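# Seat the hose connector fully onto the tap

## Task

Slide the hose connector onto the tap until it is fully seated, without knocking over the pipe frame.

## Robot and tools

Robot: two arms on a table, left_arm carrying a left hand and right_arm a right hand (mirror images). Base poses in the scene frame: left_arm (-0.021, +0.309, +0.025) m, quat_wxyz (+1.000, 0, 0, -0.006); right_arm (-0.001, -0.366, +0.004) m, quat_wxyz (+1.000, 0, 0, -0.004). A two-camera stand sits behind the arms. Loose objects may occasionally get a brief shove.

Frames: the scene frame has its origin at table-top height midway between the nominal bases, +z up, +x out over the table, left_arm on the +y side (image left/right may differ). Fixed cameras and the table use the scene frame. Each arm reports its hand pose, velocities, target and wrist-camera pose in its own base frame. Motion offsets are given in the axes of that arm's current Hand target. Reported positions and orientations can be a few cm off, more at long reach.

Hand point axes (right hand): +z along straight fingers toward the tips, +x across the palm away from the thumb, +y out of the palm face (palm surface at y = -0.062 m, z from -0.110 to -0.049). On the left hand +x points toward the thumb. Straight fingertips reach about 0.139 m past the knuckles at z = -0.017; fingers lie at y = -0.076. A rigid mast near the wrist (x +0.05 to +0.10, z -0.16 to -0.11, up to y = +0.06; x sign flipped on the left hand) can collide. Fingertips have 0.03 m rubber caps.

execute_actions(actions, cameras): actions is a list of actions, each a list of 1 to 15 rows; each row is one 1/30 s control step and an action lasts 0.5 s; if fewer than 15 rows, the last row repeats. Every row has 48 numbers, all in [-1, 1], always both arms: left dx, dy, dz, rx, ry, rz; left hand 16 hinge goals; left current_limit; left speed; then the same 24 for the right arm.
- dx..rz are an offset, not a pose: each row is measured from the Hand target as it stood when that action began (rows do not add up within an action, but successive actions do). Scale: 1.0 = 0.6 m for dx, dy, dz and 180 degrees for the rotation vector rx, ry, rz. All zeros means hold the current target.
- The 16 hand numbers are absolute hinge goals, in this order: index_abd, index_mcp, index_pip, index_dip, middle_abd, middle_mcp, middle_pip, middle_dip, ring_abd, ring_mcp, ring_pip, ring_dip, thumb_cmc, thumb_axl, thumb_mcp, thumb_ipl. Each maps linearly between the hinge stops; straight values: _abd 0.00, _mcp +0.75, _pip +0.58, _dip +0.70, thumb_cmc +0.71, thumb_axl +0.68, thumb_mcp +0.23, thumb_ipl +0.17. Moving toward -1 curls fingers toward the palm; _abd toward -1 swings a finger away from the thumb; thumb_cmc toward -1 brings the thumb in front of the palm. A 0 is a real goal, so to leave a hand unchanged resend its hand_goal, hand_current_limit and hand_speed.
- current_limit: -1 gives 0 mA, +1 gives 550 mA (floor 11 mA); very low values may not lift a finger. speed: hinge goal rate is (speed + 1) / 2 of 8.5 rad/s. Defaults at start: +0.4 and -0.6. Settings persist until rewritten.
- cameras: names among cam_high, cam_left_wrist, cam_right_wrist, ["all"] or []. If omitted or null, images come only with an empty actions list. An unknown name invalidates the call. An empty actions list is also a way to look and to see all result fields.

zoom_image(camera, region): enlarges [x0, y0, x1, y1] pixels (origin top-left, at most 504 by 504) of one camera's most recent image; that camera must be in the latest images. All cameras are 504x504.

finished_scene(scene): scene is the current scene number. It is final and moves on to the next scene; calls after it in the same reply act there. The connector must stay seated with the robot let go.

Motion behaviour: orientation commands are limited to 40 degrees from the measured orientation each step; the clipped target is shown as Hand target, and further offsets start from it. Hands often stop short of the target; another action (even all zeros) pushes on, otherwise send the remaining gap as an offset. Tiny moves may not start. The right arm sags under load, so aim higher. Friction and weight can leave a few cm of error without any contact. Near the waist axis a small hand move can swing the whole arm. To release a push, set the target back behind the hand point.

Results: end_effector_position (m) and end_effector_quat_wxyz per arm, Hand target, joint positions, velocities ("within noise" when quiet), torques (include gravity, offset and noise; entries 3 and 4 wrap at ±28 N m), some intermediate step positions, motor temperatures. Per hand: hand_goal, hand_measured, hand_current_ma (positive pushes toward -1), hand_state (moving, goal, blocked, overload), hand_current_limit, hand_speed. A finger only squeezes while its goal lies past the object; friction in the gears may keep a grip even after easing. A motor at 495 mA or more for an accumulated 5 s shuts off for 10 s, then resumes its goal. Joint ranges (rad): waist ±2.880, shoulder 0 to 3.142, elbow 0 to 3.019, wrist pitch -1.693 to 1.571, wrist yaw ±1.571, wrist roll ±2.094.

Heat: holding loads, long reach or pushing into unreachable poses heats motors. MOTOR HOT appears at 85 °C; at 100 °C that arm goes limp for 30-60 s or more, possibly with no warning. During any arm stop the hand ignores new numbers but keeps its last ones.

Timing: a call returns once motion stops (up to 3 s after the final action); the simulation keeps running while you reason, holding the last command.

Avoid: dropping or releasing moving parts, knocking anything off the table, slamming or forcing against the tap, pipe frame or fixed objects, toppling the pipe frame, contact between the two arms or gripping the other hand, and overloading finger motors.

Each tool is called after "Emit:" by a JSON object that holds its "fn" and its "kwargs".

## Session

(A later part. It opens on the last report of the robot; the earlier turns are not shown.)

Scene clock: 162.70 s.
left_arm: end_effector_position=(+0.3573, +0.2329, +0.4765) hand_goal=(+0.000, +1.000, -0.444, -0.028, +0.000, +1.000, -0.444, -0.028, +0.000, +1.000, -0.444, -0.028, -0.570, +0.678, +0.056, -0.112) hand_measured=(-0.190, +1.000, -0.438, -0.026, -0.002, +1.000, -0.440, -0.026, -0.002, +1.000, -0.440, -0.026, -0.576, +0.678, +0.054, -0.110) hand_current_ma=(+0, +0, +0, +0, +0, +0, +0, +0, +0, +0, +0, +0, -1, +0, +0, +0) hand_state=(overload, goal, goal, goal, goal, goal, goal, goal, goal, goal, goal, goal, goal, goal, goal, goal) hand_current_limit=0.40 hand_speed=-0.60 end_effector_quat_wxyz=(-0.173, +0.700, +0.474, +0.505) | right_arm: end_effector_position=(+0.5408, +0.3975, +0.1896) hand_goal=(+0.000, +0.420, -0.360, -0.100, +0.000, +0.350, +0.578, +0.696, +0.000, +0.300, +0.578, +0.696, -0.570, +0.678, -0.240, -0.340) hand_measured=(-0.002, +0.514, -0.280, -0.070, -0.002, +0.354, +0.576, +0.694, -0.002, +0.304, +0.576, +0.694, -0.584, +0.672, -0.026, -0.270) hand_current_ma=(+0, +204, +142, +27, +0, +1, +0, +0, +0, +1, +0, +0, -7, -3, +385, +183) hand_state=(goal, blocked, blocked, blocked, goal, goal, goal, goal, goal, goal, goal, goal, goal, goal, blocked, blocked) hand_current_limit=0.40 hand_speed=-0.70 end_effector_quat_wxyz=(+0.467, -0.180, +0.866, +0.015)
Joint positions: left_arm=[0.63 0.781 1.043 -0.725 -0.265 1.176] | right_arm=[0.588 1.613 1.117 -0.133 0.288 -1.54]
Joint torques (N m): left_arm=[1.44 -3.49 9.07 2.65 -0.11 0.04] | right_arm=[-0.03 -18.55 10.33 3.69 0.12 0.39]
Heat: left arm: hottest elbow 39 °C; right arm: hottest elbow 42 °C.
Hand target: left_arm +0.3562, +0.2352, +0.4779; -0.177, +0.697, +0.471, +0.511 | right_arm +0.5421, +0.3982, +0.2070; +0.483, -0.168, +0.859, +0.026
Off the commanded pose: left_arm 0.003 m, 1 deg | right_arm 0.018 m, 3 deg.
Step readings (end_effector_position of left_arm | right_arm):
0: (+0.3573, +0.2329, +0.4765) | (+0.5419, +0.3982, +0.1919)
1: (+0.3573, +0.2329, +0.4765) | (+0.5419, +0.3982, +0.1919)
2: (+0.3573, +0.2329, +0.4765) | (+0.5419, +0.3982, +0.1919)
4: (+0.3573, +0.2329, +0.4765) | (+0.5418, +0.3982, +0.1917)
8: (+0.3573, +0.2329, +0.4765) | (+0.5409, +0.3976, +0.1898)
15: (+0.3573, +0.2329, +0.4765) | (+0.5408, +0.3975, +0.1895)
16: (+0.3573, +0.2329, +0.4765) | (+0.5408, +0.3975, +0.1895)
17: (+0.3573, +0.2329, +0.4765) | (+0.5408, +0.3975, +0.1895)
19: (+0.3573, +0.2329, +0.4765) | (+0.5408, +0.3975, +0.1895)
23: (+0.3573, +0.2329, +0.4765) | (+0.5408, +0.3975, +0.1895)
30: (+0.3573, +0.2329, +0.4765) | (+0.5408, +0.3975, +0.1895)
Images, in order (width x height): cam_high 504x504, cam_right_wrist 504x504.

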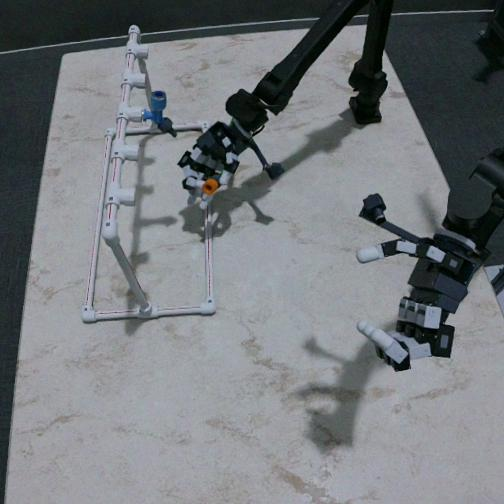

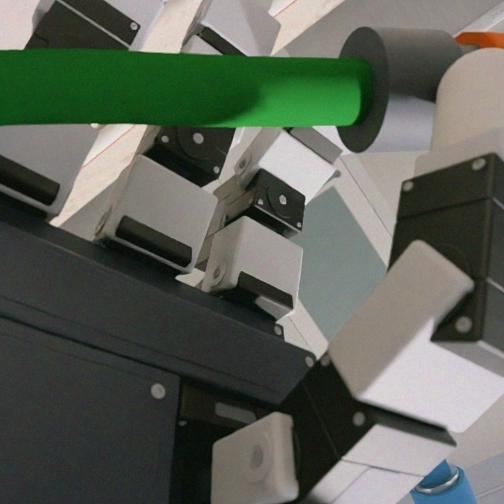

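Emit:
{"fn": "execute_actions", "kwargs": {"actions": [[[0,0,0,0,0,0,0,1,-0.445,-0.029,0,1,-0.445,-0.029,0,1,-0.445,-0.029,-0.571,0.678,0.056,-0.113,0.4,-0.6,0,0,0,0,0,0,0,0.42,-0.36,-0.1,0,0.05,0.577,0.696,0,-0.07,0.577,0.696,-0.571,0.678,-0.24,-0.34,0.4,-0.7]]], "cameras": ["cam_right_wrist", "cam_high"]}}

Emit:
{"fn": "zoom_image", "kwargs": {"camera": "cam_high", "region": [150, 110, 270, 230]}}

Scene clock: 163.70 s.
left_arm: end_effector_position=(+0.3573, +0.2329, +0.4765) hand_goal=(+0.000, +1.000, -0.444, -0.028, +0.000, +1.000, -0.444, -0.028, +0.000, +1.000, -0.444, -0.028, -0.570, +0.678, +0.056, -0.112) hand_measured=(-0.190, +1.000, -0.438, -0.026, -0.002, +1.000, -0.440, -0.026, -0.002, +1.000, -0.440, -0.026, -0.576, +0.678, +0.054, -0.110) hand_current_ma=(+0, +0, +0, +0, +0, +0, +0, +0, +0, +0, +0, +0, -1, +0, +0, +0) hand_state=(overload, goal, goal, goal, goal, goal, goal, goal, goal, goal, goal, goal, goal, goal, goal, goal) hand_current_limit=0.40 hand_speed=-0.60 end_effector_quat_wxyz=(-0.173, +0.700, +0.474, +0.505) | right_arm: end_effector_position=(+0.5408, +0.3975, +0.1896) hand_goal=(+0.000, +0.420, -0.360, -0.100, +0.000, +0.050, +0.578, +0.696, +0.000, -0.070, +0.578, +0.696, -0.570, +0.678, -0.240, -0.340) hand_measured=(-0.002, +0.514, -0.280, -0.070, -0.002, +0.058, +0.576, +0.694, -0.002, -0.058, +0.576, +0.694, -0.584, +0.672, -0.026, -0.270) hand_current_ma=(+0, +204, +142, +26, +0, +3, +0, +0, +0, +6, +0, +0, -7, -2, +385, +183) hand_state=(goal, blocked, blocked, blocked, goal, goal, goal, goal, goal, goal, goal, goal, goal, goal, blocked, blocked) hand_current_limit=0.40 hand_speed=-0.70 end_effector_quat_wxyz=(+0.467, -0.179, +0.866, +0.015)
Joint positions: left_arm=[0.63 0.781 1.043 -0.725 -0.265 1.176] | right_arm=[0.588 1.613 1.117 -0.133 0.288 -1.539]
Joint torques (N m): left_arm=[1.44 -3.55 9.07 2.66 -0.11 0.04] | right_arm=[0.09 -18.43 10.33 3.63 0.07 0.42]
Heat: left arm: hottest elbow 39 °C; right arm: hottest elbow 42 °C.
Hand target: left_arm +0.3562, +0.2352, +0.4779; -0.177, +0.697, +0.471, +0.511 | right_arm +0.5421, +0.3982, +0.2071; +0.483, -0.168, +0.859, +0.026
Off the commanded pose: left_arm 0.003 m, 1 deg | right_arm 0.018 m, 3 deg.
Step readings (end_effector_position of left_arm | right_arm):
0: (+0.3573, +0.2329, +0.4765) | (+0.5408, +0.3975, +0.1896)
1: (+0.3573, +0.2329, +0.4765) | (+0.5408, +0.3975, +0.1896)
2: (+0.3573, +0.2329, +0.4765) | (+0.5408, +0.3975, +0.1896)
4: (+0.3573, +0.2329, +0.4765) | (+0.5408, +0.3975, +0.1896)
8: (+0.3573, +0.2329, +0.4765) | (+0.5408, +0.3975, +0.1896)
15: (+0.3573, +0.2329, +0.4765) | (+0.5408, +0.3975, +0.1896)
Images, in order (width x height): cam_high 504x504, cam_right_wrist 504x504.

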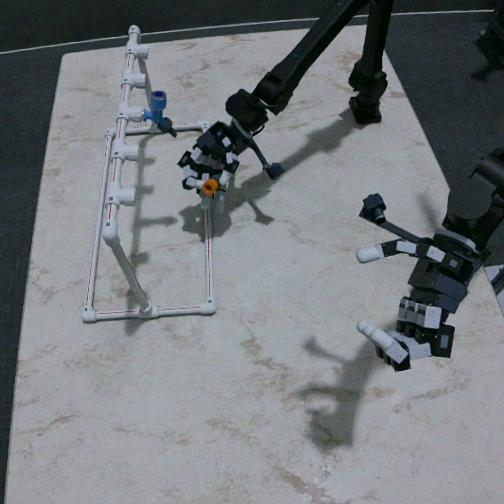

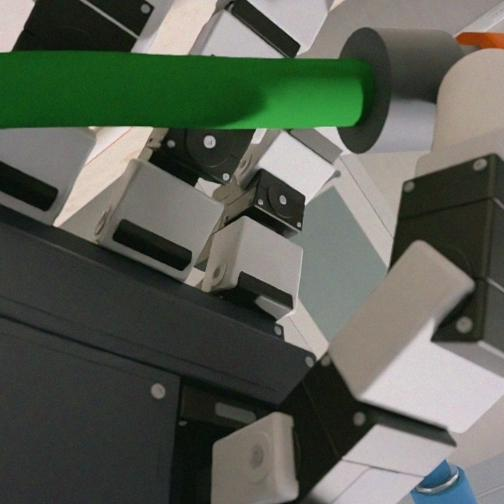

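Scaled by 4.200 from the camera's 504x504 image, which has a finer 720x720 frame.

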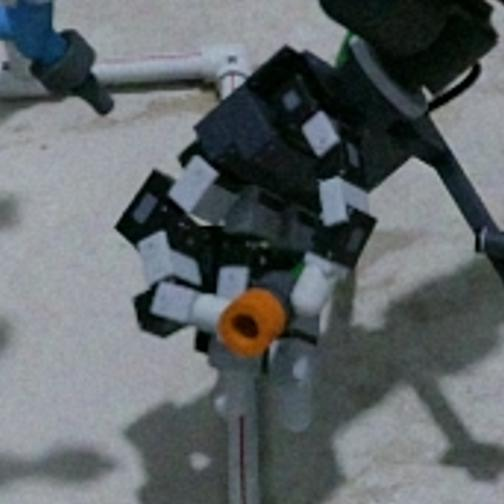

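Emit:
{"fn": "execute_actions", "kwargs": {"actions": [[[0,0,0,0,0,0,0,1,-0.445,-0.029,0,1,-0.445,-0.029,0,1,-0.445,-0.029,-0.571,0.678,0.056,-0.113,0.4,-0.6,0,0,0,-0.0252,-0.0108,0.0626,0,0.42,-0.36,-0.1,0,0.05,0.577,0.696,0,-0.07,0.577,0.696,-0.571,0.678,-0.24,-0.34,0.4,-0.7]],[[0,0,0,0,0,0,0,1,-0.445,-0.029,0,1,-0.445,-0.029,0,1,-0.445,-0.029,-0.571,0.678,0.056,-0.113,0.4,-0.6,0,0,0,-0.0252,-0.0108,0.0626,0,0.42,-0.36,-0.1,0,0.05,0.577,0.696,0,-0.07,0.577,0.696,-0.571,0.678,-0.24,-0.34,0.4,-0.7]],[[0,0,0,0,0,0,0,1,-0.445,-0.029,0,1,-0.445,-0.029,0,1,-0.445,-0.029,-0.571,0.678,0.056,-0.113,0.4,-0.6,0,0,0,-0.0252,-0.0108,0.0626,0,0.42,-0.36,-0.1,0,0.05,0.577,0.696,0,-0.07,0.577,0.696,-0.571,0.678,-0.24,-0.34,0.4,-0.7]],[[0,0,0,0,0,0,0,1,-0.445,-0.029,0,1,-0.445,-0.029,0,1,-0.445,-0.029,-0.571,0.678,0.056,-0.113,0.4,-0.6,0,0,0,-0.0252,-0.0108,0.0626,0,0.42,-0.36,-0.1,0,0.05,0.577,0.696,0,-0.07,0.577,0.696,-0.571,0.678,-0.24,-0.34,0.4,-0.7]]], "cameras": ["cam_right_wrist", "cam_high"]}}

Emit:
{"fn": "zoom_image", "kwargs": {"camera": "cam_high", "region": [150, 110, 270, 230]}}

Scene clock: 168.47 s.
left_arm: end_effector_position=(+0.3573, +0.2329, +0.4765) hand_goal=(+0.000, +1.000, -0.444, -0.028, +0.000, +1.000, -0.444, -0.028, +0.000, +1.000, -0.444, -0.028, -0.570, +0.678, +0.056, -0.112) hand_measured=(-0.190, +1.000, -0.438, -0.026, -0.002, +1.000, -0.440, -0.026, -0.002, +1.000, -0.440, -0.026, -0.576, +0.678, +0.054, -0.110) hand_current_ma=(+0, +0, +0, +0, +0, +0, +0, +0, +0, +0, +0, +0, -1, +0, +0, +0) hand_state=(overload, goal, goal, goal, goal, goal, goal, goal, goal, goal, goal, goal, goal, goal, goal, goal) hand_current_limit=0.40 hand_speed=-0.60 end_effector_quat_wxyz=(-0.173, +0.700, +0.474, +0.505) | right_arm: end_effector_position=(+0.5427, +0.3935, +0.2136) hand_goal=(+0.000, +0.420, -0.360, -0.100, +0.000, +0.050, +0.578, +0.696, +0.000, -0.070, +0.578, +0.696, -0.570, +0.678, -0.240, -0.340) hand_measured=(-0.004, +0.514, -0.282, -0.098, -0.002, +0.058, +0.578, +0.694, -0.002, -0.060, +0.578, +0.694, -0.588, +0.666, -0.026, -0.270) hand_current_ma=(-1, +204, +139, +0, +0, +3, +0, +0, +0, +5, +0, +0, -12, -7, +385, +183) hand_state=(goal, blocked, blocked, goal, goal, goal, goal, goal, goal, goal, goal, goal, goal, goal, blocked, blocked) hand_current_limit=0.40 hand_speed=-0.70 end_effector_quat_wxyz=(+0.468, +0.087, +0.813, +0.335)
Joint positions: left_arm=[0.63 0.781 1.043 -0.725 -0.265 1.176] | right_arm=[0.572 1.7 0.918 0.439 0.054 -0.824]
Joint torques (N m): left_arm=[1.44 -3.49 9.07 2.65 -0.11 0.04] | right_arm=[0.91 -14.21 9.01 4.16 0.04 0.71]
Heat: left arm: hottest elbow 39 °C; right arm: hottest elbow 42 °C.
Hand target: left_arm +0.3562, +0.2352, +0.4779; -0.177, +0.697, +0.471, +0.511 | right_arm +0.5420, +0.3983, +0.2072; +0.460, +0.102, +0.809, +0.351
Off the commanded pose: left_arm 0.003 m, 1 deg | right_arm 0.008 m, 3 deg.
Step readings (end_effector_position of left_arm | right_arm):
0: (+0.3573, +0.2329, +0.4765) | (+0.5408, +0.3975, +0.1896)
1: (+0.3573, +0.2329, +0.4765) | (+0.5403, +0.3981, +0.1898)
2: (+0.3573, +0.2329, +0.4765) | (+0.5391, +0.4001, +0.1907)
4: (+0.3573, +0.2329, +0.4765) | (+0.5360, +0.4035, +0.1921)
8: (+0.3573, +0.2329, +0.4765) | (+0.5334, +0.4010, +0.1884)
15: (+0.3573, +0.2329, +0.4765) | (+0.5356, +0.4007, +0.1927)
16: (+0.3573, +0.2329, +0.4765) | (+0.5356, +0.4012, +0.1936)
17: (+0.3573, +0.2329, +0.4765) | (+0.5347, +0.4025, +0.1954)
19: (+0.3573, +0.2329, +0.4765) | (+0.5334, +0.4037, +0.1994)
23: (+0.3573, +0.2329, +0.4765) | (+0.5329, +0.4003, +0.2011)
30: (+0.3573, +0.2329, +0.4765) | (+0.5356, +0.3988, +0.2080)
31: (+0.3573, +0.2329, +0.4765) | (+0.5358, +0.3990, +0.2092)
32: (+0.3573, +0.2329, +0.4765) | (+0.5355, +0.3994, +0.2113)
34: (+0.3573, +0.2329, +0.4765) | (+0.5340, +0.4008, +0.2160)
38: (+0.3573, +0.2329, +0.4765) | (+0.5345, +0.3996, +0.2159)
45: (+0.3573, +0.2329, +0.4765) | (+0.5377, +0.3976, +0.2088)
46: (+0.3573, +0.2329, +0.4765) | (+0.5378, +0.3975, +0.2095)
47: (+0.3573, +0.2329, +0.4765) | (+0.5377, +0.3978, +0.2112)
49: (+0.3573, +0.2329, +0.4765) | (+0.5375, +0.3977, +0.2161)
53: (+0.3573, +0.2329, +0.4765) | (+0.5395, +0.3957, +0.2165)
60: (+0.3573, +0.2329, +0.4765) | (+0.5423, +0.3934, +0.2103)
Images, in order (width x height): cam_high 504x504, cam_right_wrist 504x504.

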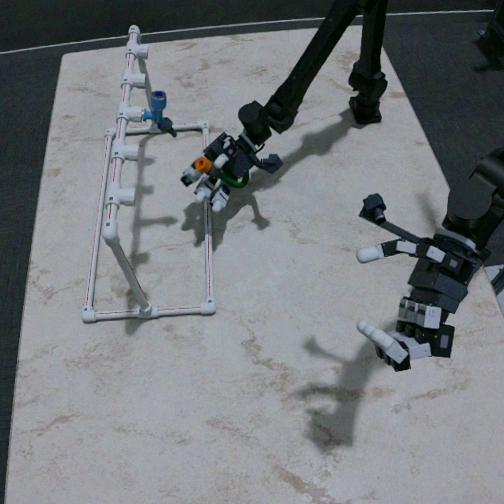

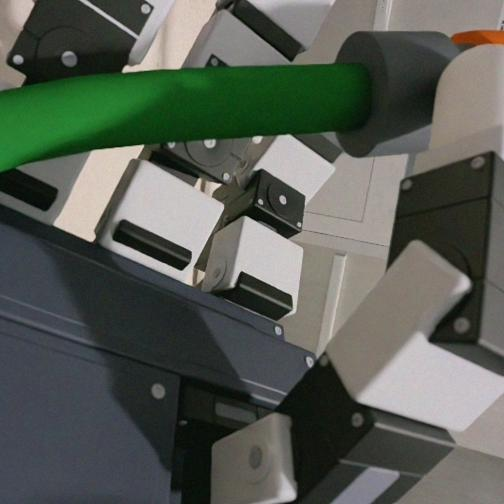

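Scaled by 4.200 from the camera's 504x504 image, which has a finer 720x720 frame.

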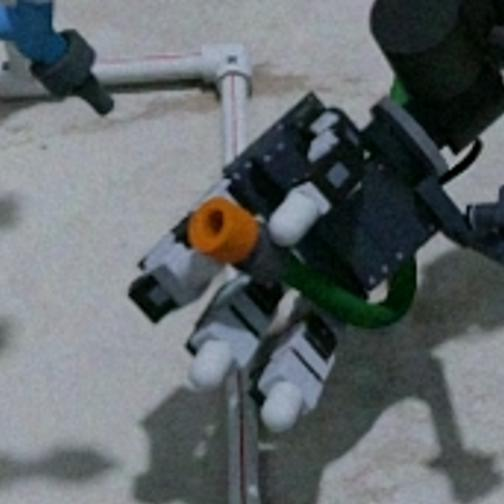

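Emit:
{"fn": "execute_actions", "kwargs": {"actions": [[[0,0,0,0,0,0,0,1,-0.445,-0.029,0,1,-0.445,-0.029,0,1,-0.445,-0.029,-0.571,0.678,0.056,-0.113,0.4,-0.6,0,0,0,-0.0252,-0.0108,0.0626,0,0.42,-0.36,-0.1,0,0.05,0.577,0.696,0,-0.07,0.577,0.696,-0.571,0.678,-0.24,-0.34,0.4,-0.7]],[[0,0,0,0,0,0,0,1,-0.445,-0.029,0,1,-0.445,-0.029,0,1,-0.445,-0.029,-0.571,0.678,0.056,-0.113,0.4,-0.6,0,0,0,-0.0252,-0.0108,0.0626,0,0.42,-0.36,-0.1,0,0.05,0.577,0.696,0,-0.07,0.577,0.696,-0.571,0.678,-0.24,-0.34,0.4,-0.7]],[[0,0,0,0,0,0,0,1,-0.445,-0.029,0,1,-0.445,-0.029,0,1,-0.445,-0.029,-0.571,0.678,0.056,-0.113,0.4,-0.6,0,0,0,-0.0252,-0.0108,0.0626,0,0.42,-0.36,-0.1,0,0.05,0.577,0.696,0,-0.07,0.577,0.696,-0.571,0.678,-0.24,-0.34,0.4,-0.7]],[[0,0,0,0,0,0,0,1,-0.445,-0.029,0,1,-0.445,-0.029,0,1,-0.445,-0.029,-0.571,0.678,0.056,-0.113,0.4,-0.6,0,0,0,-0.0252,-0.0108,0.0626,0,0.42,-0.36,-0.1,0,0.05,0.577,0.696,0,-0.07,0.577,0.696,-0.571,0.678,-0.24,-0.34,0.4,-0.7]]], "cameras": ["cam_right_wrist", "cam_high"]}}

Emit:
{"fn": "zoom_image", "kwargs": {"camera": "cam_high", "region": [150, 110, 270, 230]}}

Scene clock: 174.53 s.
left_arm: end_effector_position=(+0.3573, +0.2329, +0.4765) hand_goal=(+0.000, +1.000, -0.444, -0.028, +0.000, +1.000, -0.444, -0.028, +0.000, +1.000, -0.444, -0.028, -0.570, +0.678, +0.056, -0.112) hand_measured=(-0.190, +1.000, -0.438, -0.026, -0.002, +1.000, -0.440, -0.026, -0.002, +1.000, -0.440, -0.026, -0.576, +0.678, +0.054, -0.110) hand_current_ma=(+0, +0, +0, +0, +0, +0, +0, +0, +0, +0, +0, +0, -1, +0, +0, +0) hand_state=(overload, goal, goal, goal, goal, goal, goal, goal, goal, goal, goal, goal, goal, goal, goal, goal) hand_current_limit=0.40 hand_speed=-0.60 end_effector_quat_wxyz=(-0.173, +0.700, +0.474, +0.505) | right_arm: end_effector_position=(+0.5347, +0.3900, +0.1992) hand_goal=(+0.000, +0.420, -0.360, -0.100, +0.000, +0.050, +0.578, +0.696, +0.000, -0.070, +0.578, +0.696, -0.570, +0.678, -0.240, -0.340) hand_measured=(-0.002, +0.448, -0.348, -0.098, -0.002, +0.058, +0.578, +0.694, -0.004, -0.056, +0.584, +0.696, -0.582, +0.670, -0.198, -0.332) hand_current_ma=(+0, +27, +6, +0, +0, +3, +0, +0, +0, +9, +1, +0, -5, -5, +72, +5) hand_state=(goal, blocked, goal, goal, goal, goal, goal, goal, goal, goal, goal, goal, goal, goal, blocked, goal) hand_current_limit=0.40 hand_speed=-0.70 end_effector_quat_wxyz=(+0.354, +0.355, +0.629, +0.595)
Joint positions: left_arm=[0.63 0.781 1.043 -0.725 -0.265 1.176] | right_arm=[0.713 1.954 0.902 1.01 0.192 -0.014]
Joint torques (N m): left_arm=[1.44 -3.55 9.07 2.66 -0.11 0.04] | right_arm=[0.38 -15.79 10.52 3.88 0.18 0.14]
Heat: left arm: hottest elbow 39 °C; right arm: hottest elbow 42 °C.
Hand target: left_arm +0.3562, +0.2352, +0.4779; -0.177, +0.697, +0.471, +0.511 | right_arm +0.5421, +0.3982, +0.2071; +0.354, +0.354, +0.613, +0.612
Off the commanded pose: left_arm 0.003 m, 1 deg | right_arm 0.014 m, 3 deg.
Step readings (end_effector_position of left_arm | right_arm):
0: (+0.3573, +0.2329, +0.4765) | (+0.5427, +0.3934, +0.2136)
1: (+0.3573, +0.2329, +0.4765) | (+0.5429, +0.3933, +0.2139)
2: (+0.3573, +0.2329, +0.4765) | (+0.5430, +0.3928, +0.2154)
4: (+0.3573, +0.2329, +0.4765) | (+0.5432, +0.3925, +0.2191)
8: (+0.3573, +0.2329, +0.4765) | (+0.5428, +0.3952, +0.2186)
15: (+0.3573, +0.2329, +0.4765) | (+0.5416, +0.3976, +0.2166)
16: (+0.3573, +0.2329, +0.4765) | (+0.5416, +0.3975, +0.2177)
17: (+0.3573, +0.2329, +0.4765) | (+0.5416, +0.3971, +0.2202)
19: (+0.3573, +0.2329, +0.4765) | (+0.5415, +0.3971, +0.2254)
23: (+0.3573, +0.2329, +0.4765) | (+0.5430, +0.3960, +0.2241)
30: (+0.3573, +0.2329, +0.4765) | (+0.5438, +0.3961, +0.2170)
31: (+0.3573, +0.2329, +0.4765) | (+0.5439, +0.3957, +0.2177)
32: (+0.3573, +0.2329, +0.4765) | (+0.5438, +0.3951, +0.2196)
34: (+0.3573, +0.2329, +0.4765) | (+0.5416, +0.3957, +0.2237)
38: (+0.3573, +0.2329, +0.4765) | (+0.5407, +0.3950, +0.2193)
45: (+0.3573, +0.2329, +0.4765) | (+0.5400, +0.3957, +0.2099)
46: (+0.3573, +0.2329, +0.4765) | (+0.5399, +0.3955, +0.2106)
47: (+0.3573, +0.2329, +0.4765) | (+0.5399, +0.3939, +0.2121)
49: (+0.3573, +0.2329, +0.4765) | (+0.5379, +0.3925, +0.2148)
53: (+0.3573, +0.2329, +0.4765) | (+0.5368, +0.3896, +0.2079)
60: (+0.3573, +0.2329, +0.4765) | (+0.5347, +0.3912, +0.1981)
Images, in order (width x height): cam_high 504x504, cam_right_wrist 504x504.

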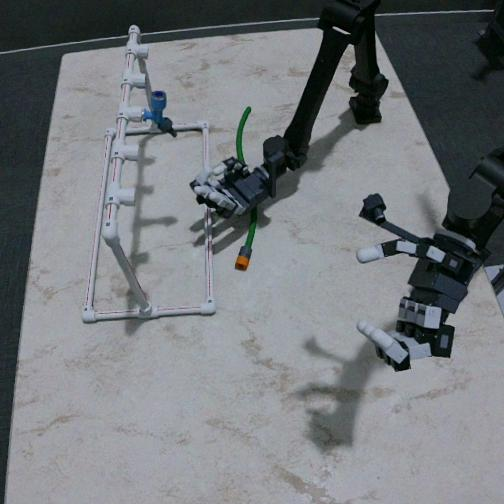

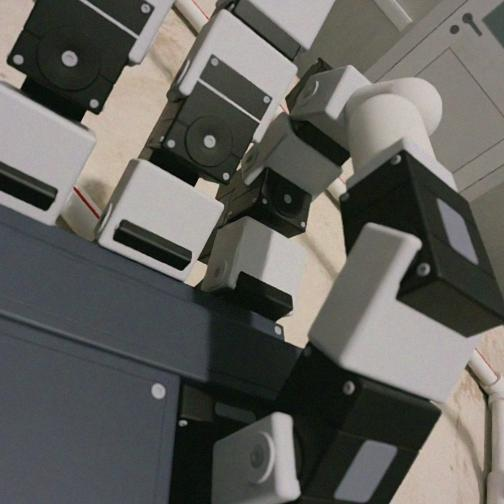

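Scaled by 4.200 from the camera's 504x504 image, which has a finer 720x720 frame.

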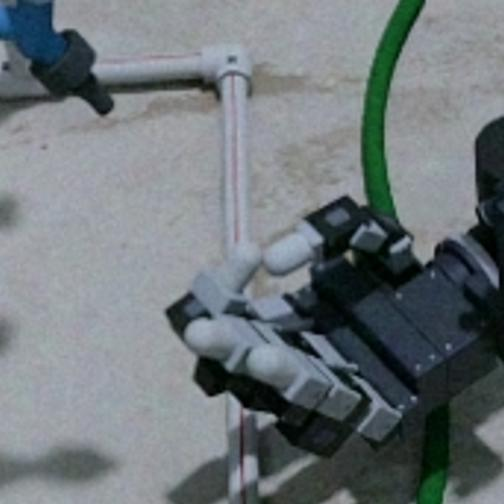

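Emit:
{"fn": "zoom_image", "kwargs": {"camera": "cam_high", "region": [200, 200, 290, 290]}}

Emit:
{"fn": "zoom_image", "kwargs": {"camera": "cam_high", "region": [180, 90, 360, 270]}}

Scaled by 5.600 from the camera's 504x504 image, which has a finer 720x720 frame.

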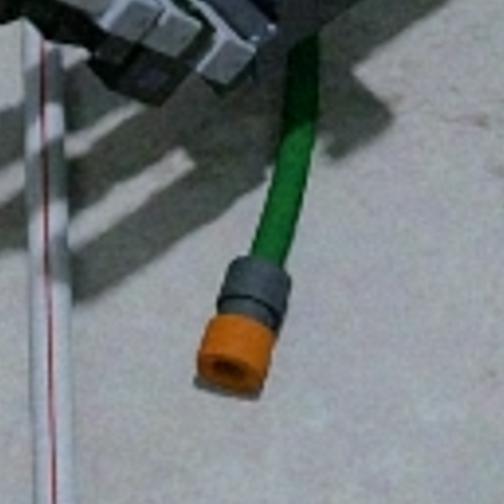

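Scaled by 2.800 from the camera's 504x504 image, which has a finer 720x720 frame.

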